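# Remove collar from hub shell, lay it recess-up, park shell

## Task

Pull the adjusting collar free of the hub shell, leave the collar lying flat on the bench with its recessed face pointing upward, and put the hub shell down as well. Anything already accomplished must still hold when the scene ends.

## Robot and tools

Robot: two arms. left_arm carries a five-finger left hand and sits on the +y side. right_arm carries a right hand on the -y side. The calibrated bases are left_arm (+0.037, +0.332, +0.028) m and right_arm (+0.031, -0.238, +0.018) m, each yawed very slightly. Do not judge arm sides from image sides. Four cameras, each 504x504: cam_high, cam_low, cam_left_wrist, cam_right_wrist.

Frame: the scene frame has its origin at table-top height, halfway between the nominal bases. +z is up, +x points out over the table, +y points toward the left arm. Reported positions are in metres and orientations are wxyz quaternions, both in this frame. They can be off by a few centimetres, more at long reach.

Hand point: a point 0.05 m in front of the palm and 0.15 m from the wrist mounting face. Its +z runs along the straight fingers and +y points out of the palm. For the right hand +x runs across the palm away from the thumb; for the left hand +x points toward the thumb. Straight fingertips reach 0.06-0.07 m past the point along +z. Their centre lines lie 0.06 m behind it along -y. A bracket on the little-finger side of the wrist can strike things. With the thumb turned across the palm, the hand grasps items 0.035-0.065 m thick, or a handle down to about 0.025 m.

The row: every command row is 28 numbers, each within [-1, 1], and it always covers both arms.
- Numbers 1-6: left_arm dx, dy, dz, rx, ry, rz.
- Numbers 7-14: left hand little, ring, middle, index, thumb_bend, thumb_turn, force_limit, speed.
- Numbers 15-28: the same fourteen for right_arm and its hand.

Pose numbers are offsets, not poses. They count from the arm's Hand target as it stood when the action or move began, along the scene axes. Rotation turns about the Hand target's position. 1.0 equals 0.6 m of travel or 180 degrees. rx, ry, rz form a single rotation vector. Every row inside one action counts from that same starting target, not from the row before it. Repeating an offset in a new call therefore moves the arm further. A translation longer than 1.0 may be shortened along its line. All six zeros re-requests the current Hand target.

Finger numbers are absolute positions. -1 means straight or open, +1 means curled or closed. thumb_turn at -1 puts the thumb beside the palm; at +1 it sits opposite the fingers. force_limit is the fingertip load at which a closing motor stops: about 0 N at -1, 10 N at +1, 15 N for the two thumb motors. speed rises from near zero at -1 to full at +0.48 and stays full up to +1; full travel takes 0.49 s. For a soft grasp, close with speed at -0.94 or below. No hand number means 'unchanged'. To keep a hand as it is, resend the eight numbers of its last executed row. If none has run yet, send its hand_measured values, then hand_force_limit and hand_speed. To grip harder, raise force_limit and send a target more closed than hand_measured. To loosen, send one more open than hand_measured.

Tools:
- execute_actions(actions, cameras): actions is a list of actions. Each action is a table of up to 15 rows, one row per 1/30 s step. If a table is shorter, its final row repeats for the remaining steps. Images return only for an empty actions list or when cameras names them.
- move(target, speed, blend, blocking, cameras): drives each hand point in a straight line. target is one 28-number row, or a list of up to 15 rows. Every row in the list is an offset from the same starting Hand targets. speed is top path speed in m/s, from 0.002 to 4.3, default 0.25; rotation is capped at twice that in rad/s. You can give one value or one per target. blend is a corner radius in m; 0, the default, stops at each target. blocking=false returns after about 0.5 s while the motion continues. Paths last at least 0.5 s and are cut off at 10 s. They do not avoid obstacles or the other arm.
- wait(seconds 0-10, cameras): lets time pass while both arms hold their last command.
- stop(cameras): brakes a running move.
- zoom_image(camera, region [x0,y0,x1,y1] in pixels, at most 504 by 504): gives a closer look at a camera's latest image.
- show_instructions(): shows the reference pages.
- finished_scene(scene=1): ends the scene for good.

Results list each arm's end_effector_position, end_effector_quat_wxyz, Hand target (your last commanded pose after clipping), joint positions, velocities and torques, and motor temperatures. For each hand they give hand_measured, hand_stopped_by (moving, target, force, stalled or fault), hand_load_n (positive when the finger is being pushed open), hand_force_limit and hand_speed. A lost grip shows up as hand_load_n falling toward 0. A move adds a 'move:' line with the ending: done, off_target, moving, held or fault. That line can also report limits=paced (pose clipped) or limits=held (steps withheld). Done does not mean the arm is free of contact.

Behaviour: orientation commands are clipped to within 40 degrees of the current orientation. Friction and weight often leave the hand 1-3 cm (sometimes 5 cm) below the command in free air. If it stays short, send the missing distance as an offset. A blocked arm keeps pressing until you command it back past its hand point. Keep paths away from an arm's own base, since passing close can flip its shoulder posture. Joint ranges are listed per joint in radians.

Avoid: knocking anything off the table, dropping parts or releasing them while they move, and fast impacts. Avoid hard presses, above all between the two hands or on the other hand's fingers. Avoid overloading fingers with jerks or twists. Avoid holding the arms stretched out or pushing at unreachable poses, which heats motors: MOTOR HOT appears at 85 °C, and at 100 °C the arm drops for 30-60 s. Loose objects may be nudged now and then, so check the result before finishing.

Each tool is called after "Emit:" as name(argument=value, ...) on one line, values as JSON.

Reference images:

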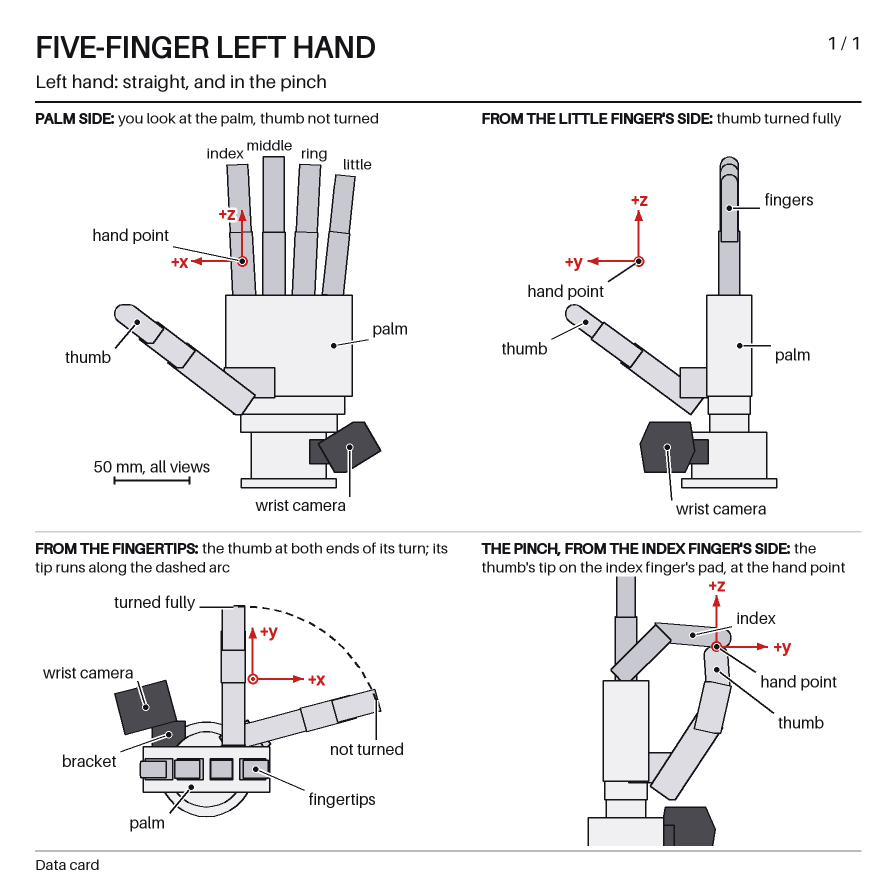

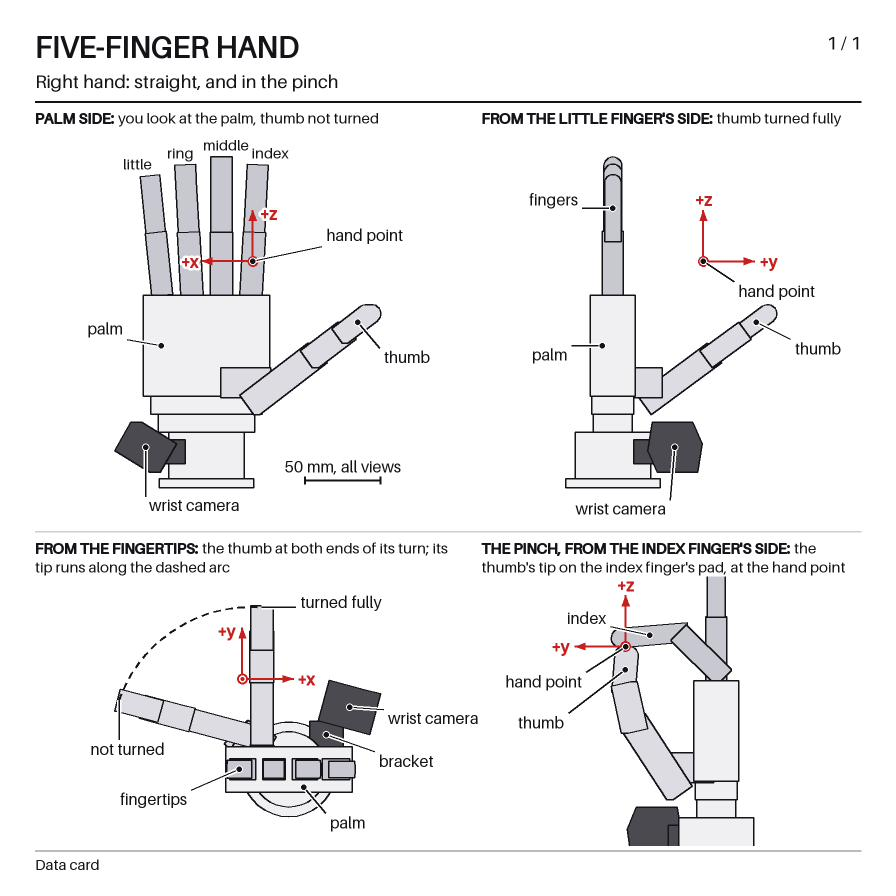

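## Session

Emit:
execute_actions(actions=[])

Scene clock: 0.00 s.
left_arm: end_effector_position=(+0.5182, +0.2056, +0.3001) hand_measured=(-1.000, -1.000, -1.000, -1.000, -1.000, -1.000) hand_load_n=(+0.0, +0.0, +0.0, +0.0, +0.0, +0.0) hand_stopped_by=(target, target, target, target, target, target) hand_force_limit=0.00 hand_speed=-0.80 end_effector_quat_wxyz=(+0.512, +0.852, +0.089, +0.070) | right_arm: end_effector_position=(+0.2444, -0.0112, +0.1814) hand_measured=(-1.000, -1.000, -1.000, -1.000, -1.000, -1.000) hand_load_n=(+0.0, +0.0, +0.0, +0.0, +0.0, +0.0) hand_stopped_by=(target, target, target, target, target, target) hand_force_limit=0.00 hand_speed=-0.80 end_effector_quat_wxyz=(+0.007, +0.793, -0.606, +0.051)
Joint positions: left_arm=[0.163 1.442 1.085 -1.047 1.078 -1.728] | right_arm=[0.731 1.27 1.071 -1.364 0.103 0.444]
Joint velocities: within noise
Joint torques (N m): no reading
Motor temperatures (°C): left_arm=[35 38 25 25 31 33] | right_arm=[30 35 27 29 25 28]
Heat: left arm: hottest shoulder 38 °C; right arm: hottest shoulder 35 °C.
Hand target: left_arm +0.5233, +0.2064, +0.3066; +0.511, +0.852, +0.085, +0.077 | right_arm +0.2496, -0.0068, +0.1873; -0.002, +0.793, -0.607, +0.053

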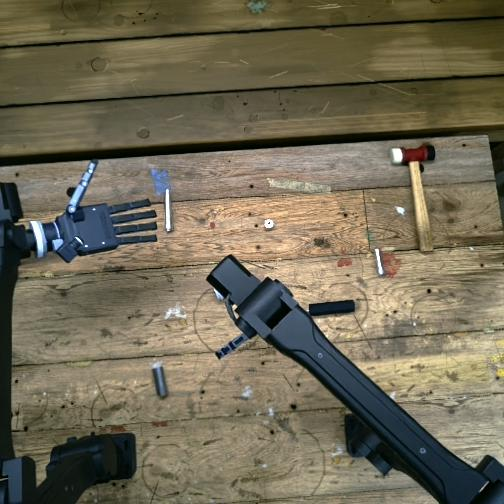

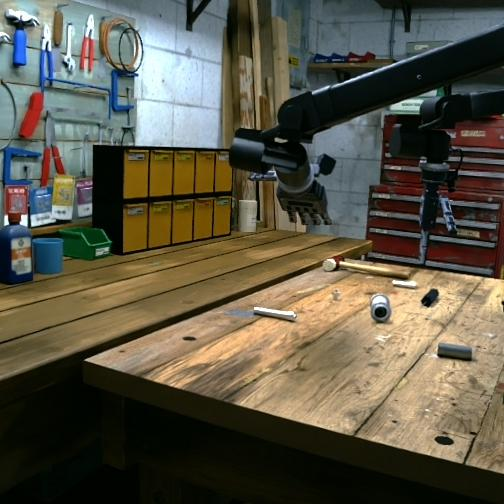

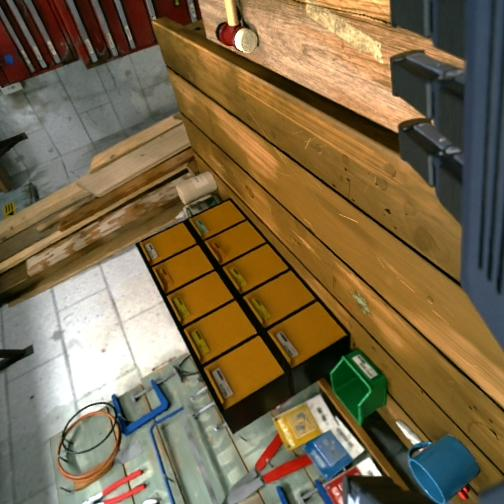

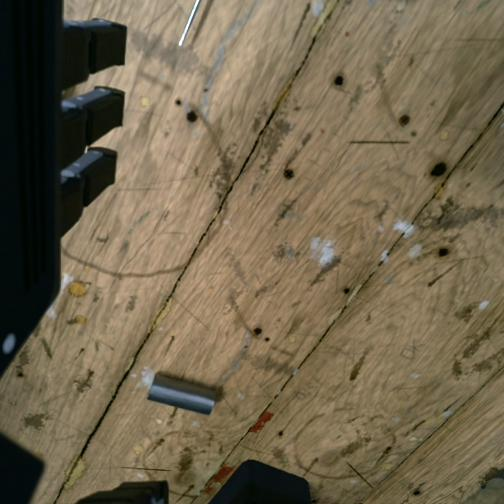

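Emit:
zoom_image(camera="cam_low", region=[230, 250, 500, 380])

Emit:
zoom_image(camera="cam_high", region=[130, 130, 450, 410])

Scaled by 1.867 from the camera's 504x504 image, which has a finer 720x720 frame.

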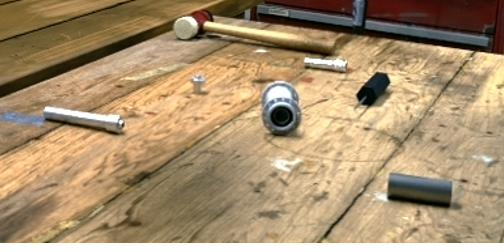

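Scaled by 1.575 from the camera's 504x504 image, which has a finer 720x720 frame.

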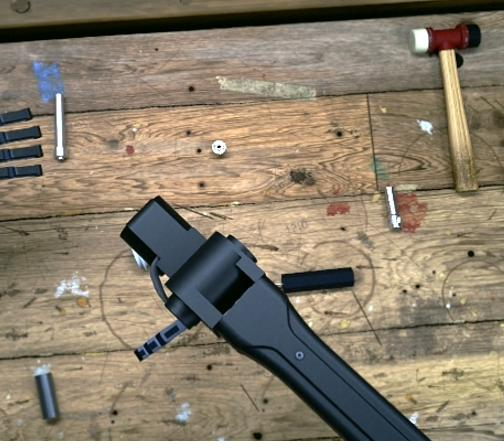

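Emit:
move(target=[0,0,0,0,0,0,-1,-1,-1,-1,-1,-1,0,-0.8, 0.1,-0.45,0.1,0,0,0,-1,-1,-1,-1,-1,-1,0,-0.8], speed=0.3, cameras=["all"])

Scene clock: 16.63 s.
left_arm: end_effector_position=(+0.5182, +0.2056, +0.3001) hand_measured=(-1.000, -1.000, -1.000, -1.000, -1.000, -1.000) hand_load_n=(+0.0, +0.0, -0.5, +0.0, +0.0, +0.0) hand_stopped_by=(target, target, target, target, target, target) hand_force_limit=0.00 hand_speed=-0.80 end_effector_quat_wxyz=(+0.512, +0.852, +0.089, +0.070) | right_arm: end_effector_position=(+0.2996, -0.2715, +0.2357) hand_measured=(-1.000, -1.000, -1.000, -1.000, -1.000, -1.000) hand_load_n=(+0.0, +0.0, +0.0, +0.0, +0.0, +0.0) hand_stopped_by=(target, target, target, target, target, target) hand_force_limit=0.00 hand_speed=-0.80 end_effector_quat_wxyz=(+0.003, +0.794, -0.606, +0.048)
Joint positions: left_arm=[0.163 1.442 1.085 -1.047 1.078 -1.728] | right_arm=[-0.086 1.166 1.128 -1.454 0.054 -0.377]
Joint torques (N m): left_arm=[-0.91 -11.58 8.35 0.96 0.71 0] | right_arm=[-1.49 -4.54 12.86 0.05 -0.23 -0.13]
Heat: left arm: hottest shoulder 38 °C; right arm: hottest shoulder 35 °C.
Hand target: left_arm +0.5233, +0.2064, +0.3066; +0.511, +0.852, +0.085, +0.077 | right_arm +0.3096, -0.2767, +0.2475; -0.002, +0.793, -0.607, +0.053
Off the commanded pose: left_arm 0.008 m, 1 deg | right_arm 0.016 m, 1 deg.
move: off_target (right_arm)

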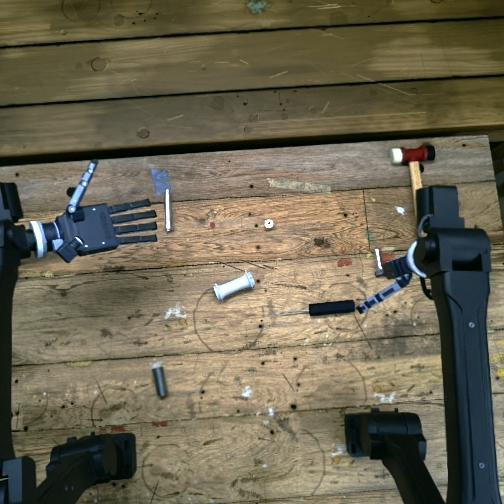

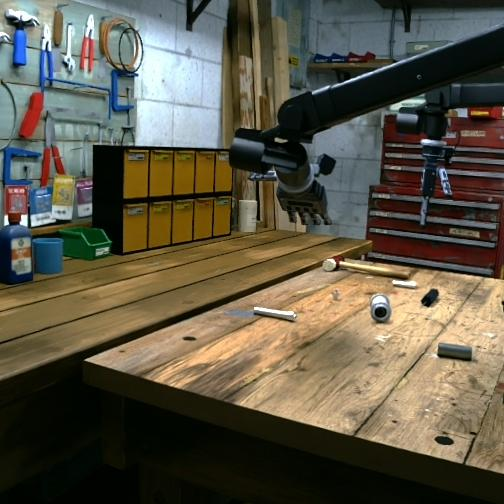

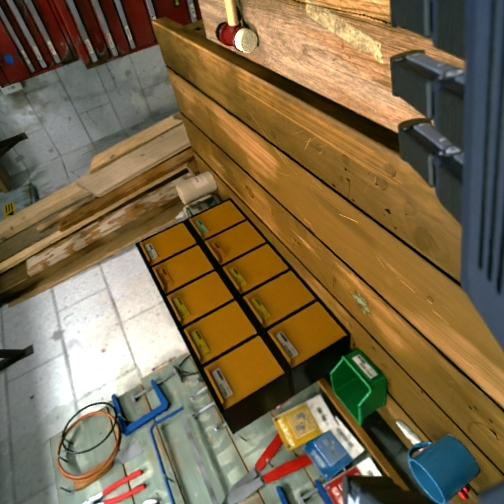

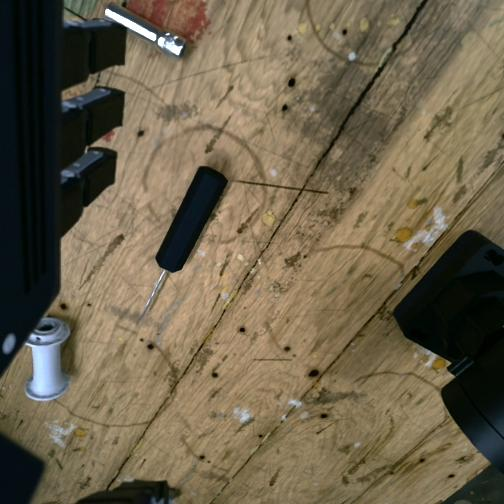

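Emit:
zoom_image(camera="cam_high", region=[140, 200, 440, 400])

Emit:
zoom_image(camera="cam_right_wrist", region=[0, 150, 240, 420])

Emit:
zoom_image(camera="cam_low", region=[350, 270, 450, 340])

Emit:
zoom_image(camera="cam_right_wrist", region=[0, 300, 100, 420])

Scaled by 1.680 from the camera's 504x504 image, which has a finer 720x720 frame.

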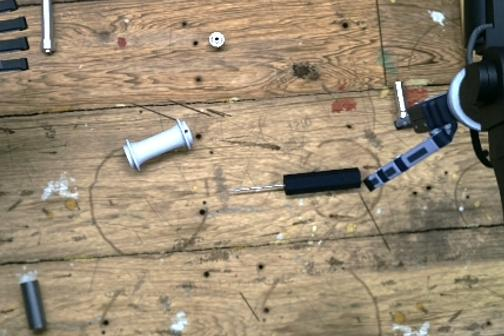

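Scaled by 1.867 from the camera's 504x504 image, which has a finer 720x720 frame.

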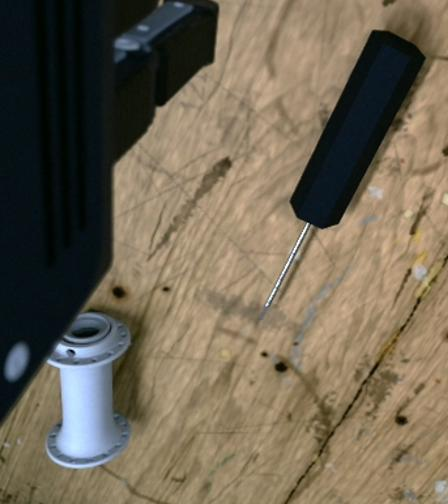

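Scaled by 5.040 from the camera's 504x504 image, which has a finer 720x720 frame.

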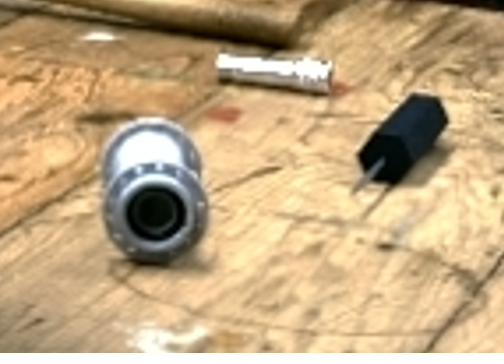

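Scaled by 4.200 from the camera's 504x504 image, which has a finer 720x720 frame.

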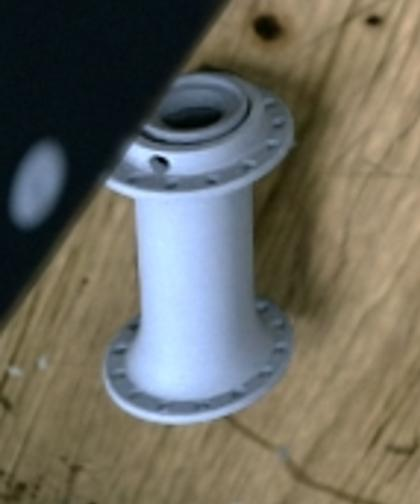

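Emit:
move(target=[0,0,0,0,0,0,-1,-1,-1,-1,-1,-1,0,-0.8, 0.242,0.228,-0.18,0.187,0.051,0,-1,-1,-1,-1,-1,-1,0,-0.8], speed=0.2, cameras=["all"])

Scene clock: 74.80 s.
left_arm: end_effector_position=(+0.5182, +0.2056, +0.3001) hand_measured=(-1.000, -1.000, -1.000, -1.000, -1.000, -1.000) hand_load_n=(+0.0, +0.0, +0.0, +0.0, +0.0, +0.0) hand_stopped_by=(target, target, target, target, target, target) hand_force_limit=0.00 hand_speed=-0.80 end_effector_quat_wxyz=(+0.512, +0.852, +0.089, +0.070) | right_arm: end_effector_position=(+0.4385, -0.1456, +0.1377) hand_measured=(-1.000, -1.000, -1.000, -1.000, -1.000, -1.000) hand_load_n=(+0.0, +0.0, +0.0, +0.0, +0.0, +0.0) hand_stopped_by=(target, target, target, target, target, target) hand_force_limit=0.00 hand_speed=-0.80 end_effector_quat_wxyz=(-0.176, +0.757, -0.598, -0.196)
Joint positions: left_arm=[0.163 1.442 1.085 -1.047 1.078 -1.728] | right_arm=[-0.013 1.723 1.327 -1.294 -0.521 -0.3]
Joint torques (N m): left_arm=[-1.03 -11.87 8.18 0.94 0.74 -0.02] | right_arm=[0.79 -11.75 11.29 0.58 -0.77 0.08]
Motor temperatures (°C): left_arm=[34 38 31 24 31 31] | right_arm=[29 34 38 28 25 26]
Heat: left arm: hottest shoulder 38 °C; right arm: hottest elbow 38 °C.
Hand target: left_arm +0.5233, +0.2064, +0.3066; +0.511, +0.852, +0.085, +0.077 | right_arm +0.4547, -0.1400, +0.1394; -0.183, +0.760, -0.594, -0.187
Off the commanded pose: left_arm 0.008 m, 1 deg | right_arm 0.017 m, 1 deg.
move: off_target (right_arm)

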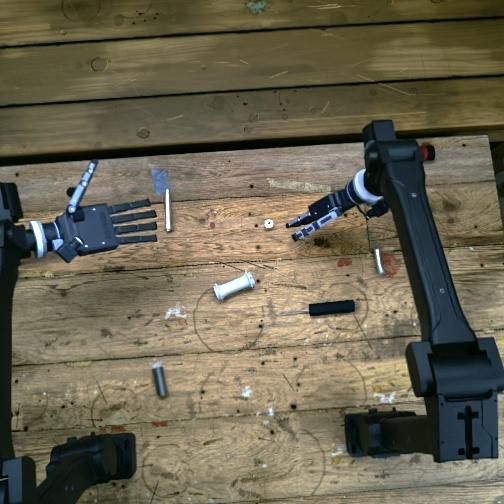

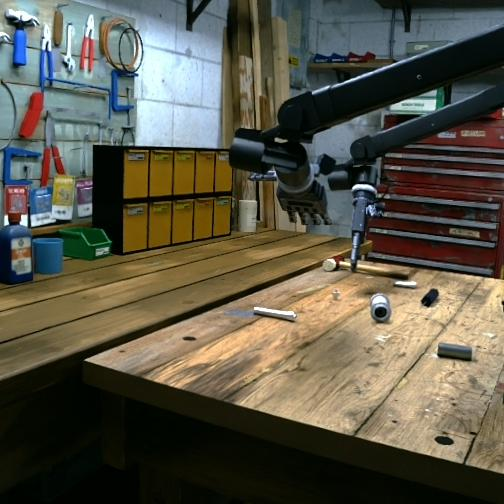

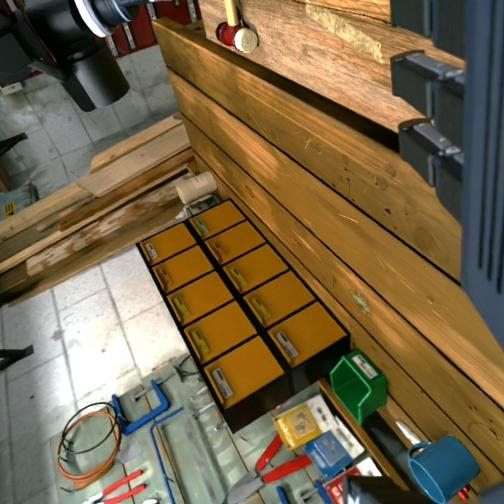

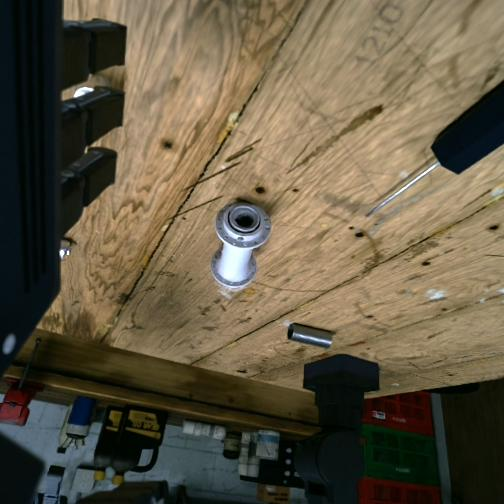

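Emit:
zoom_image(camera="cam_right_wrist", region=[190, 180, 300, 300])

Emit:
zoom_image(camera="cam_right_wrist", region=[220, 195, 275, 250])

Scaled by 4.200 from the camera's 504x504 image, which has a finer 720x720 frame.

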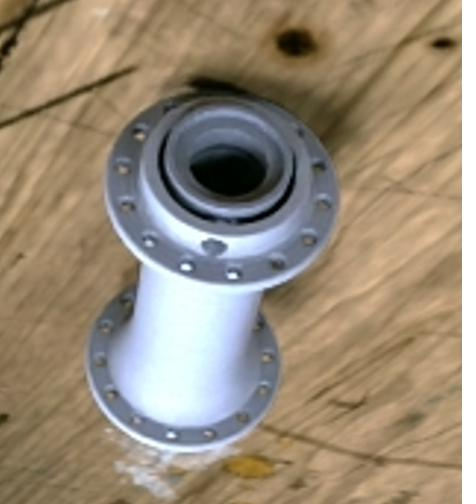

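Scaled by 9.164 from the camera's 504x504 image, which has a finer 720x720 frame.

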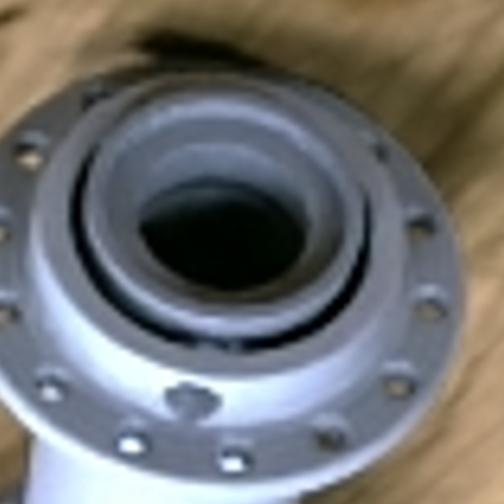

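Emit:
zoom_image(camera="cam_high", region=[210, 200, 330, 320])

Emit:
zoom_image(camera="cam_high", region=[130, 160, 200, 250])

Emit:
zoom_image(camera="cam_low", region=[240, 270, 350, 330])

Emit:
zoom_image(camera="cam_right_wrist", region=[350, 60, 504, 240])

Emit:
zoom_image(camera="cam_high", region=[360, 230, 410, 290])

Scaled by 4.200 from the camera's 504x504 image, which has a finer 720x720 frame.

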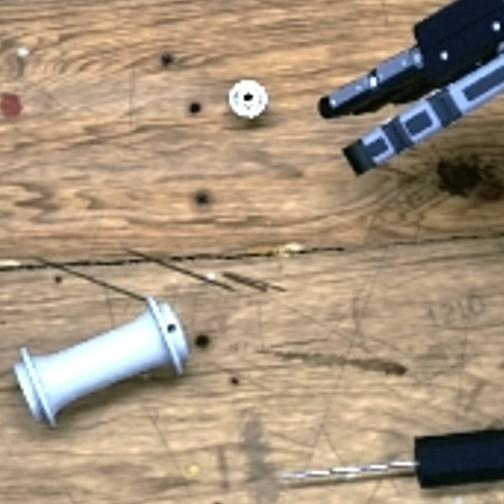

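Scaled by 5.600 from the camera's 504x504 image, which has a finer 720x720 frame.

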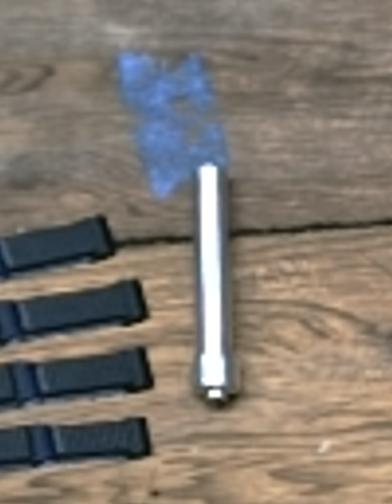

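Scaled by 4.582 from the camera's 504x504 image, which has a finer 720x720 frame.

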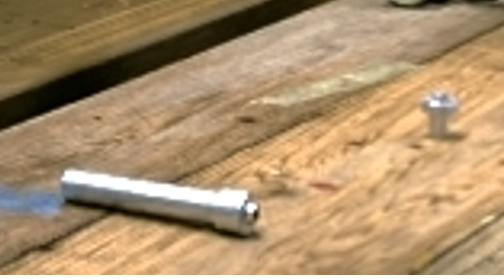

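Scaled by 2.800 from the camera's 504x504 image, which has a finer 720x720 frame.

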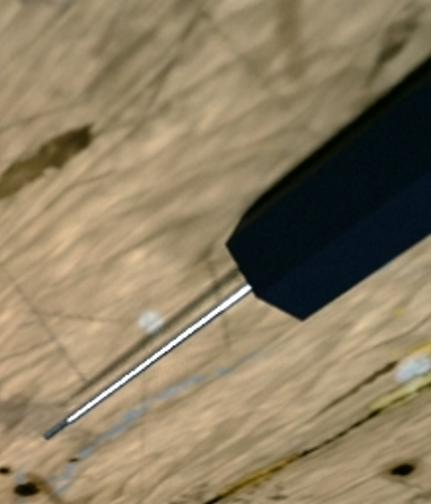

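Scaled by 8.400 from the camera's 504x504 image, which has a finer 720x720 frame.

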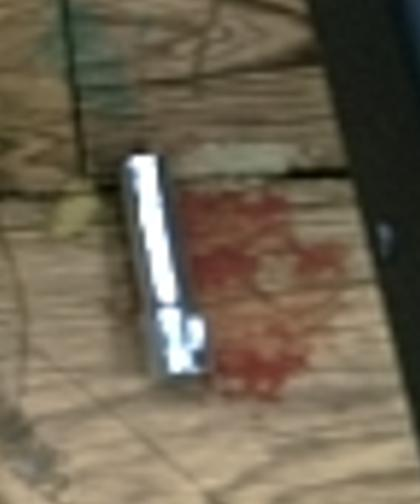

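Emit:
move(target=[0,0,0,0,0,0,-1,-1,-1,-1,-1,-1,0,-0.8, -0.041,0.15,0.036,-0.187,-0.051,0,-1,-1,-1,-1,-1,-1,0,-0.8], speed=0.2, cameras=["cam_high","cam_right_wrist"])

Emit:
zoom_image(camera="cam_right_wrist", region=[150, 150, 330, 330])

Scene clock: 117.13 s.
left_arm: end_effector_position=(+0.5182, +0.2056, +0.3001) hand_measured=(-1.000, -1.000, -1.000, -1.000, -1.000, -1.000) hand_load_n=(+0.0, +0.0, +0.0, +0.0, +0.0, +0.0) hand_stopped_by=(target, target, target, target, target, target) hand_force_limit=0.00 hand_speed=-0.80 end_effector_quat_wxyz=(+0.512, +0.852, +0.089, +0.070) | right_arm: end_effector_position=(+0.4196, -0.0580, +0.1439) hand_measured=(-1.000, -1.000, -1.000, -1.000, -1.000, -1.000) hand_load_n=(+0.0, +0.0, +0.0, +0.0, +0.0, +0.0) hand_stopped_by=(target, target, target, target, target, target) hand_force_limit=0.00 hand_speed=-0.80 end_effector_quat_wxyz=(+0.014, +0.795, -0.605, +0.043)
Joint positions: left_arm=[0.163 1.442 1.085 -1.047 1.078 -1.728] | right_arm=[0.408 1.63 1.347 -1.268 0.087 0.117]
Joint torques (N m): left_arm=[-0.91 -11.4 8.18 0.95 0.72 -0.02] | right_arm=[0.5 -13.27 12.15 -0.06 0.01 0.05]
Heat: left arm: hottest shoulder 38 °C; right arm: hottest elbow 39 °C.
Hand target: left_arm +0.5233, +0.2064, +0.3066; +0.511, +0.852, +0.085, +0.077 | right_arm +0.4302, -0.0500, +0.1609; -0.002, +0.793, -0.607, +0.053
Off the commanded pose: left_arm 0.008 m, 1 deg | right_arm 0.022 m, 2 deg.
move: off_target (right_arm)
Images, in order (width x height): cam_high 504x504, cam_right_wrist 504x504.

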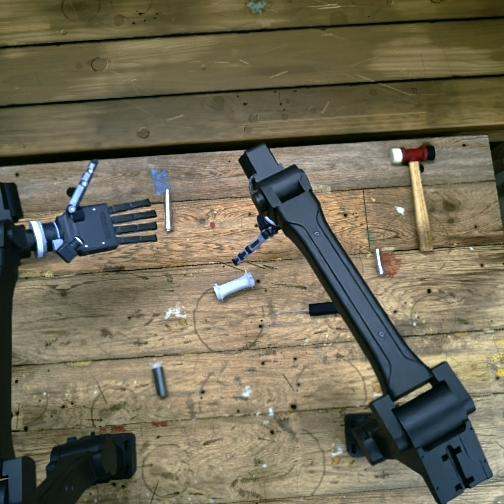

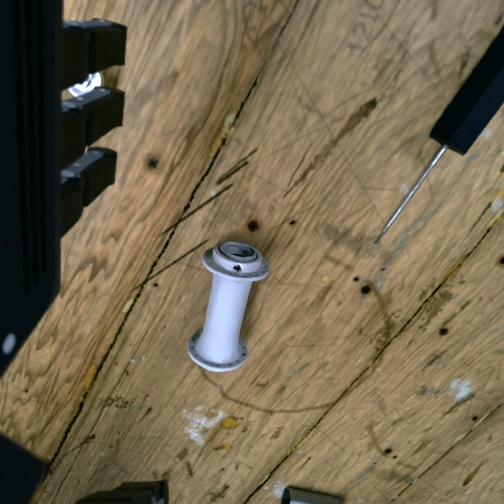

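Scaled by 2.800 from the camera's 504x504 image, which has a finer 720x720 frame.

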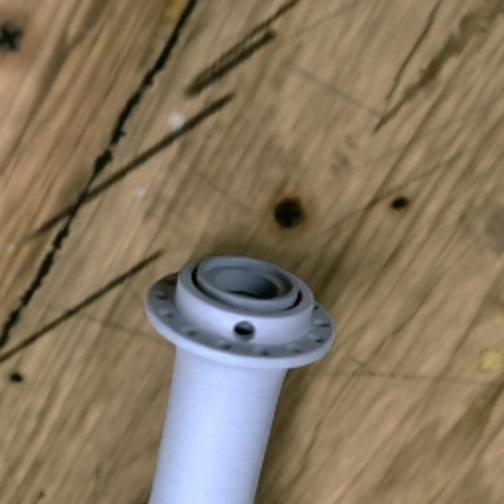

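Emit:
move(target=[0,0,0,0,0,0,-1,-1,-1,-1,-1,-1,0,-0.8, -0.023,0.052,-0.083,0,0,0,-1,-1,-1,-1,-1,-1,0,-0.8], speed=0.15, cameras=["cam_high","cam_right_wrist"])

Emit:
zoom_image(camera="cam_right_wrist", region=[180, 180, 330, 330])

Scene clock: 137.83 s.
left_arm: end_effector_position=(+0.5182, +0.2056, +0.3001) hand_measured=(-1.000, -1.000, -1.000, -1.000, -1.000, -1.000) hand_load_n=(+0.0, +0.0, +0.0, +0.0, +0.0, +0.0) hand_stopped_by=(target, target, target, target, target, target) hand_force_limit=0.00 hand_speed=-0.80 end_effector_quat_wxyz=(+0.512, +0.852, +0.089, +0.070) | right_arm: end_effector_position=(+0.4154, -0.0234, +0.1222) hand_measured=(-1.000, -1.000, -1.000, -1.000, -1.000, -1.000) hand_load_n=(+0.0, +0.0, +0.0, +0.0, +0.0, +0.0) hand_stopped_by=(target, target, target, target, target, target) hand_force_limit=0.00 hand_speed=-0.80 end_effector_quat_wxyz=(-0.006, +0.794, -0.606, +0.054)
Joint positions: left_arm=[0.163 1.442 1.085 -1.047 1.078 -1.728] | right_arm=[0.478 1.64 1.307 -1.177 0.092 0.187]
Joint torques (N m): left_arm=[-0.79 -11.52 8.18 0.91 0.71 -0.02] | right_arm=[0.44 -10.75 8.18 1.07 0.02 0.05]
Heat: left arm: hottest shoulder 38 °C; right arm: hottest elbow 41 °C.
Hand target: left_arm +0.5233, +0.2064, +0.3066; +0.511, +0.852, +0.085, +0.077 | right_arm +0.4162, -0.0188, +0.1111; -0.001, +0.793, -0.607, +0.053
Off the commanded pose: left_arm 0.008 m, 1 deg | right_arm 0.012 m, 1 deg.
move: off_target (right_arm)
Images, in order (width x height): cam_high 504x504, cam_right_wrist 504x504.

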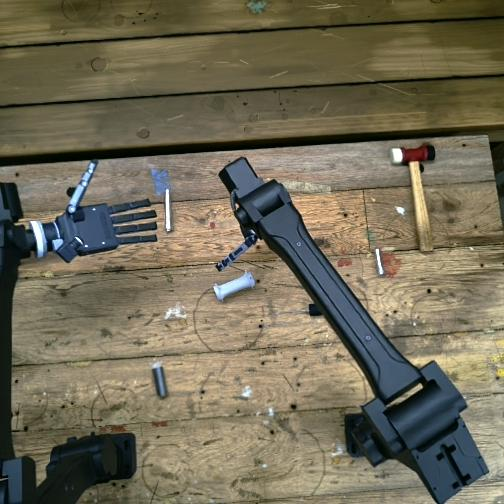

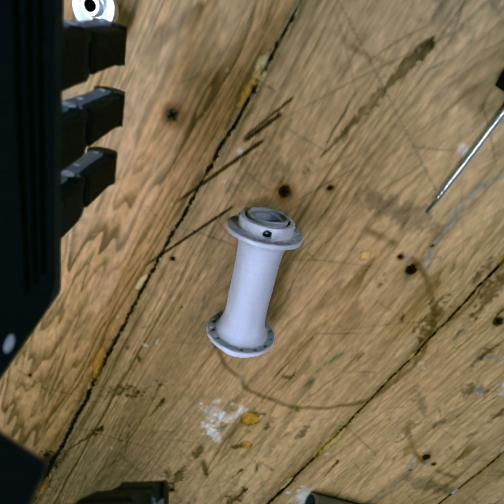

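Scaled by 3.360 from the camera's 504x504 image, which has a finer 720x720 frame.

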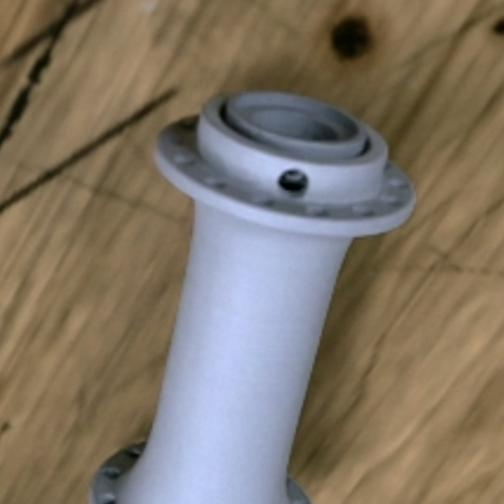

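Emit:
move(target=[[0,0,0,0,0,0,-1,-1,-1,-1,-1,-1,0,-0.8, 0,-0.3,0.15,0,0,0,-1,-1,-1,-1,-1,-1,0,-0.8],[-0.28,0,-0.25,0.225,-0.307,-0.287,-1,-1,-1,-1,-1,-1,0,-0.8, 0,-0.3,0.15,0,0,0,-1,-1,-1,-1,-1,-1,0,-0.8]], speed=0.3, cameras=["all"])

Scene clock: 158.53 s.
left_arm: end_effector_position=(+0.3565, +0.2105, +0.1557) hand_measured=(-1.000, -1.000, -1.000, -1.000, -1.000, -1.000) hand_load_n=(+0.0, +0.0, +0.0, +0.0, +0.0, +0.0) hand_stopped_by=(target, target, target, target, target, target) hand_force_limit=0.00 hand_speed=-0.80 end_effector_quat_wxyz=(+0.177, +0.799, -0.522, +0.240) | right_arm: end_effector_position=(+0.4049, -0.1967, +0.1846) hand_measured=(-1.000, -1.000, -1.000, -1.000, -1.000, -1.000) hand_load_n=(+0.0, +0.0, +0.0, +0.0, +0.0, +0.0) hand_stopped_by=(target, target, target, target, target, target) hand_force_limit=0.00 hand_speed=-0.80 end_effector_quat_wxyz=(+0.011, +0.793, -0.608, +0.042)
Joint positions: left_arm=[0.102 1.266 0.799 -0.923 0.582 -0.377] | right_arm=[0.116 1.476 1.278 -1.326 0.072 -0.17]
Joint torques (N m): left_arm=[-2.02 -9.05 6.28 1.62 0.35 0.12] | right_arm=[-0.91 -10.81 12.46 -0.05 -0.22 -0.14]
Heat: left arm: hottest shoulder 38 °C; right arm: hottest elbow 38 °C.
Hand target: left_arm +0.3553, +0.2064, +0.1567; +0.169, +0.789, -0.536, +0.248 | right_arm +0.4163, -0.1987, +0.2011; -0.002, +0.793, -0.607, +0.053
Off the commanded pose: left_arm 0.004 m, 2 deg | right_arm 0.020 m, 2 deg.
move: off_target (right_arm)

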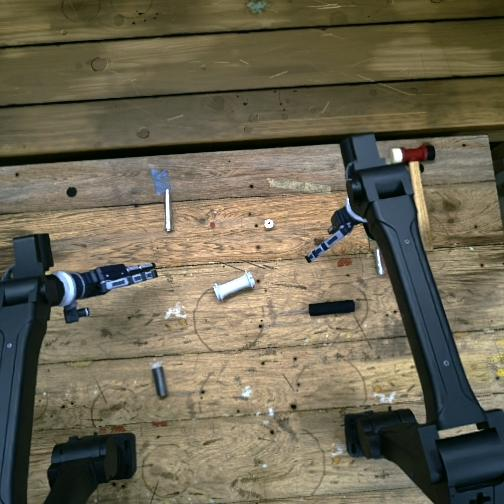

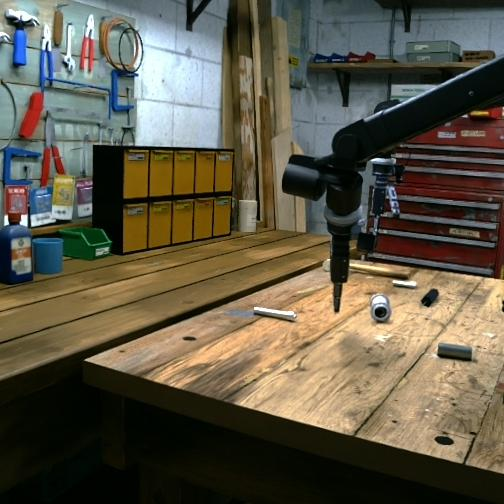

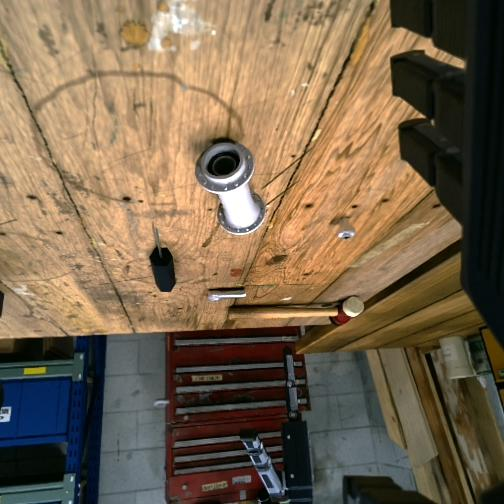

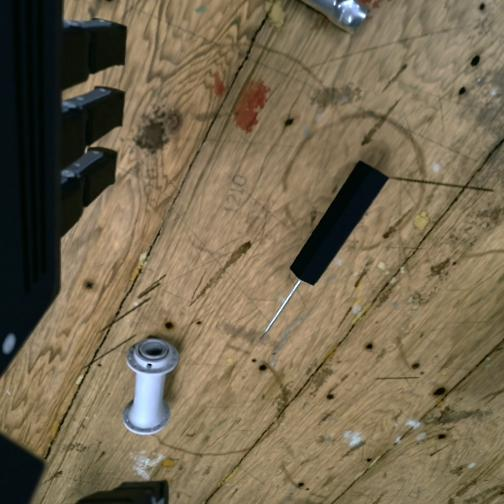

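Emit:
zoom_image(camera="cam_left_wrist", region=[185, 125, 275, 240])

Emit:
zoom_image(camera="cam_left_wrist", region=[192, 132, 262, 202])

Emit:
zoom_image(camera="cam_left_wrist", region=[320, 210, 370, 260])

Emit:
zoom_image(camera="cam_right_wrist", region=[110, 320, 200, 440])

Emit:
zoom_image(camera="cam_right_wrist", region=[290, 0, 390, 60])

Scaled by 4.383 from the camera's 504x504 image, which has a finer 720x720 frame.

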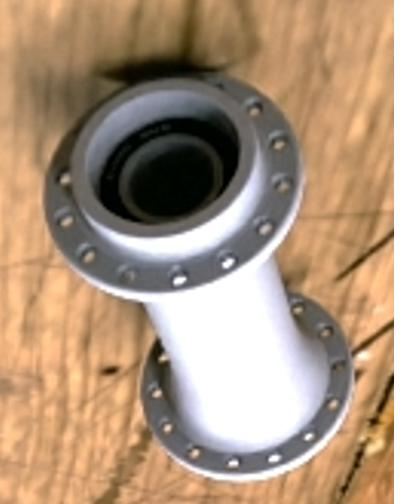

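Scaled by 7.200 from the camera's 504x504 image, which has a finer 720x720 frame.

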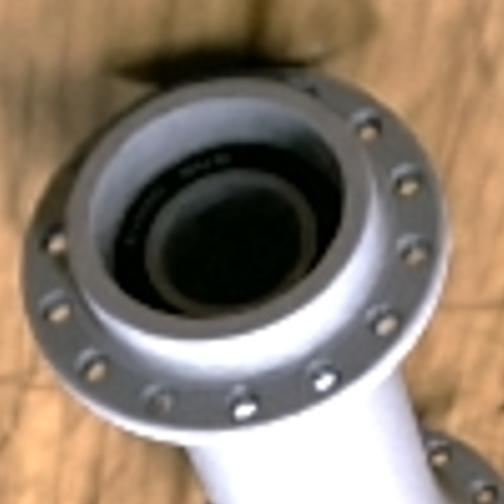

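Scaled by 10.080 from the camera's 504x504 image, which has a finer 720x720 frame.

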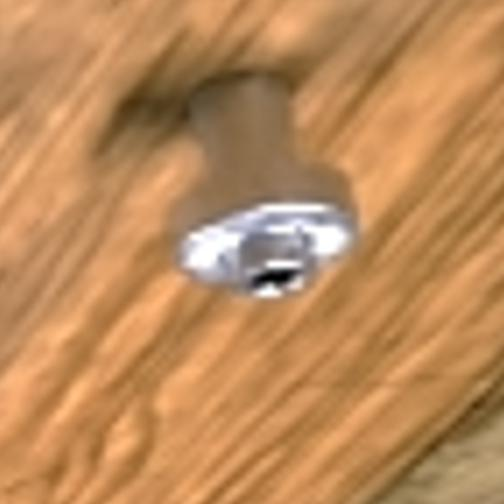

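Scaled by 4.200 from the camera's 504x504 image, which has a finer 720x720 frame.

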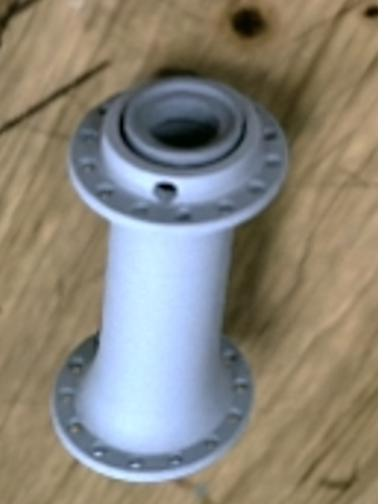

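Scaled by 5.040 from the camera's 504x504 image, which has a finer 720x720 frame.

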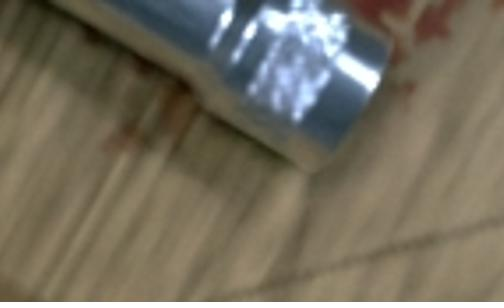

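Emit:
move(target=[[0,0.17,0,0,0,0,-1,-1,-1,-1,-1,-1,0,-0.8, 0,0,0,0,0,0,-1,-1,-1,-1,-1,-1,0,-0.8],[0,0.17,0,0,0,0,-1,-1,-1,-1,-1,-1,0,-0.8, -0.014,0.323,-0.06,-0.128,-0.035,0,-1,-1,-1,-1,-1,-1,0,-0.8],[0,0.17,0,0,0,0,-1,-1,-1,-1,-1,-1,0,-0.8, -0.014,0.323,-0.175,-0.128,-0.035,0,-1,-1,-1,-1,-1,-1,0,-0.8]], speed=[0.3,0.3,0.1], cameras=["all"])

Emit:
zoom_image(camera="cam_right_wrist", region=[180, 180, 330, 330])

Scene clock: 204.77 s.
left_arm: end_effector_position=(+0.3431, +0.2995, +0.1496) hand_measured=(-1.000, -1.000, -1.000, -1.000, -1.000, -1.000) hand_load_n=(+0.0, +0.0, +0.0, +0.0, -0.5, +0.0) hand_stopped_by=(target, target, target, target, target, target) hand_force_limit=0.00 hand_speed=-0.80 end_effector_quat_wxyz=(+0.176, +0.790, -0.535, +0.242) | right_arm: end_effector_position=(+0.4053, -0.0055, +0.1065) hand_measured=(-1.000, -1.000, -1.000, -1.000, -1.000, -1.000) hand_load_n=(+0.0, +0.0, +0.0, +0.0, +0.0, +0.0) hand_stopped_by=(target, target, target, target, target, target) hand_force_limit=0.00 hand_speed=-0.80 end_effector_quat_wxyz=(+0.120, +0.777, -0.579, +0.216)
Joint positions: left_arm=[0.37 1.334 0.847 -1.09 0.608 -0.021] | right_arm=[0.679 1.759 1.388 -1.325 0.485 0.4]
Joint torques (N m): left_arm=[0.26 -7.24 9.25 0.02 0.51 0.12] | right_arm=[-0.44 -12.1 7.86 0.62 0.36 0.03]
Heat: left arm: hottest shoulder 38 °C; right arm: hottest elbow 40 °C.
Hand target: left_arm +0.3552, +0.3084, +0.1566; +0.169, +0.789, -0.536, +0.248 | right_arm +0.4079, -0.0050, +0.0961; +0.124, +0.773, -0.583, +0.216
Off the commanded pose: left_arm 0.017 m, 1 deg | right_arm 0.011 m, 1 deg.
move: off_target (left_arm, right_arm)

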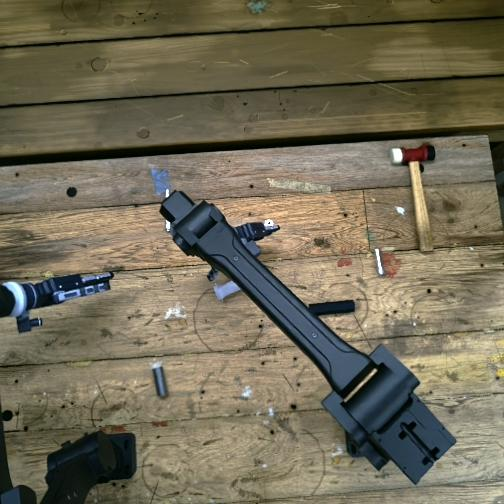

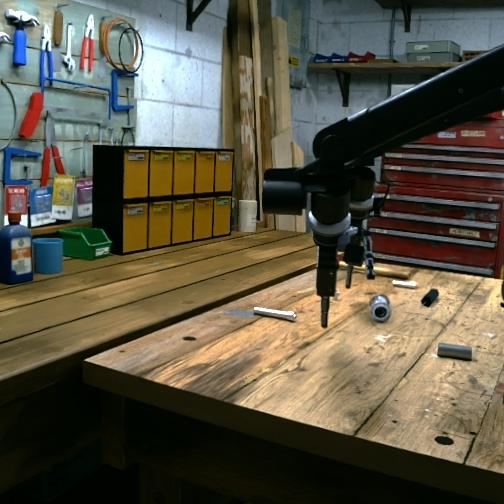

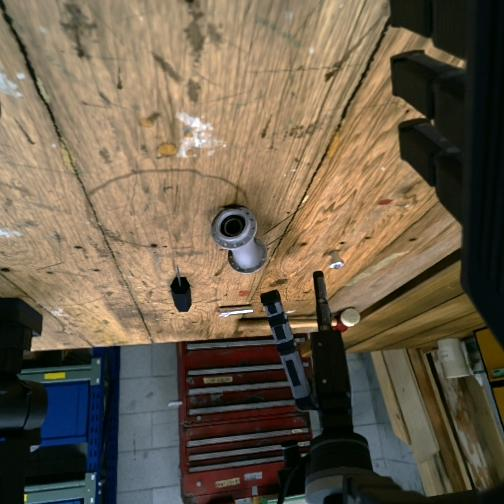

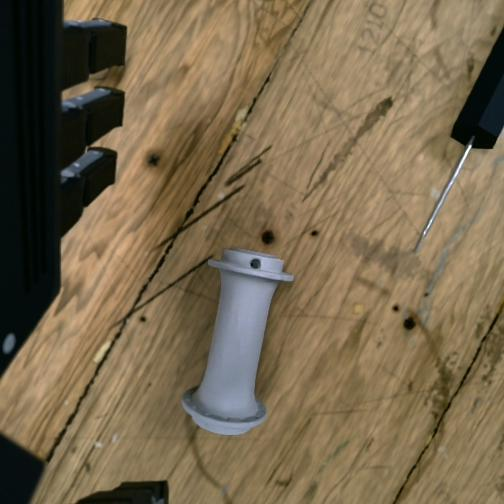

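Scaled by 3.360 from the camera's 504x504 image, which has a finer 720x720 frame.

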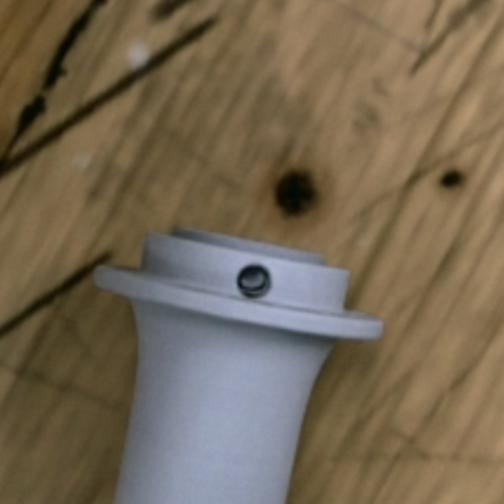

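Emit:
move(target=[0,0,0,0,0,0,-1,-1,-1,-1,-1,-1,0,-0.8, -0.007,-0.01,-0.035,0,0,0,-1,-1,-1,-1,-1,-1,0,-0.8], speed=0.1, cameras=["cam_right_wrist"])

Emit:
zoom_image(camera="cam_right_wrist", region=[200, 200, 310, 310])

Scene clock: 210.23 s.
left_arm: end_effector_position=(+0.3431, +0.2995, +0.1496) hand_measured=(-1.000, -1.000, -1.000, -1.000, -1.000, -1.000) hand_load_n=(+0.0, +0.0, +0.0, +0.0, +0.0, +0.0) hand_stopped_by=(target, target, target, target, target, target) hand_force_limit=0.00 hand_speed=-0.80 end_effector_quat_wxyz=(+0.176, +0.790, -0.535, +0.242) | right_arm: end_effector_position=(+0.4015, -0.0084, +0.0877) hand_measured=(-1.000, -1.000, -1.000, -1.000, -1.000, -1.000) hand_load_n=(+0.0, +0.0, +0.0, +0.0, +0.0, +0.0) hand_stopped_by=(target, target, target, target, target, target) hand_force_limit=0.00 hand_speed=-0.80 end_effector_quat_wxyz=(+0.115, +0.776, -0.580, +0.217)
Joint positions: left_arm=[0.37 1.334 0.847 -1.09 0.608 -0.021] | right_arm=[0.679 1.76 1.338 -1.265 0.485 0.4]
Joint torques (N m): left_arm=[-0.21 -7.24 9.21 0.06 0.53 0.1] | right_arm=[-0.79 -11.69 7.43 0.64 0.39 -0.01]
Heat: left arm: hottest shoulder 37 °C; right arm: hottest elbow 39 °C.
Hand target: left_arm +0.3552, +0.3084, +0.1566; +0.169, +0.789, -0.536, +0.248 | right_arm +0.4037, -0.0109, +0.0751; +0.124, +0.773, -0.583, +0.216
Off the commanded pose: left_arm 0.017 m, 1 deg | right_arm 0.013 m, 1 deg.
move: off_target (left_arm, right_arm)
Images, in order (width x height): cam_right_wrist 504x504.

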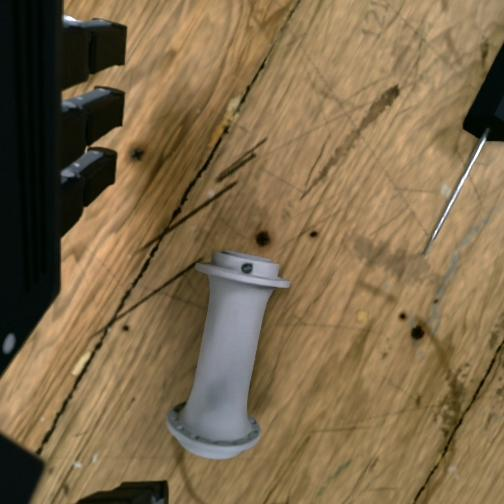

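Scaled by 4.582 from the camera's 504x504 image, which has a finer 720x720 frame.

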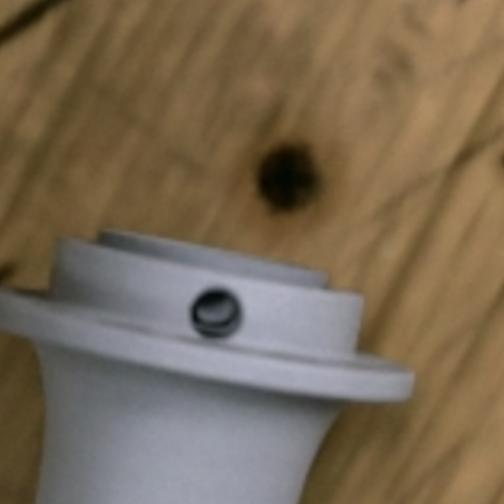

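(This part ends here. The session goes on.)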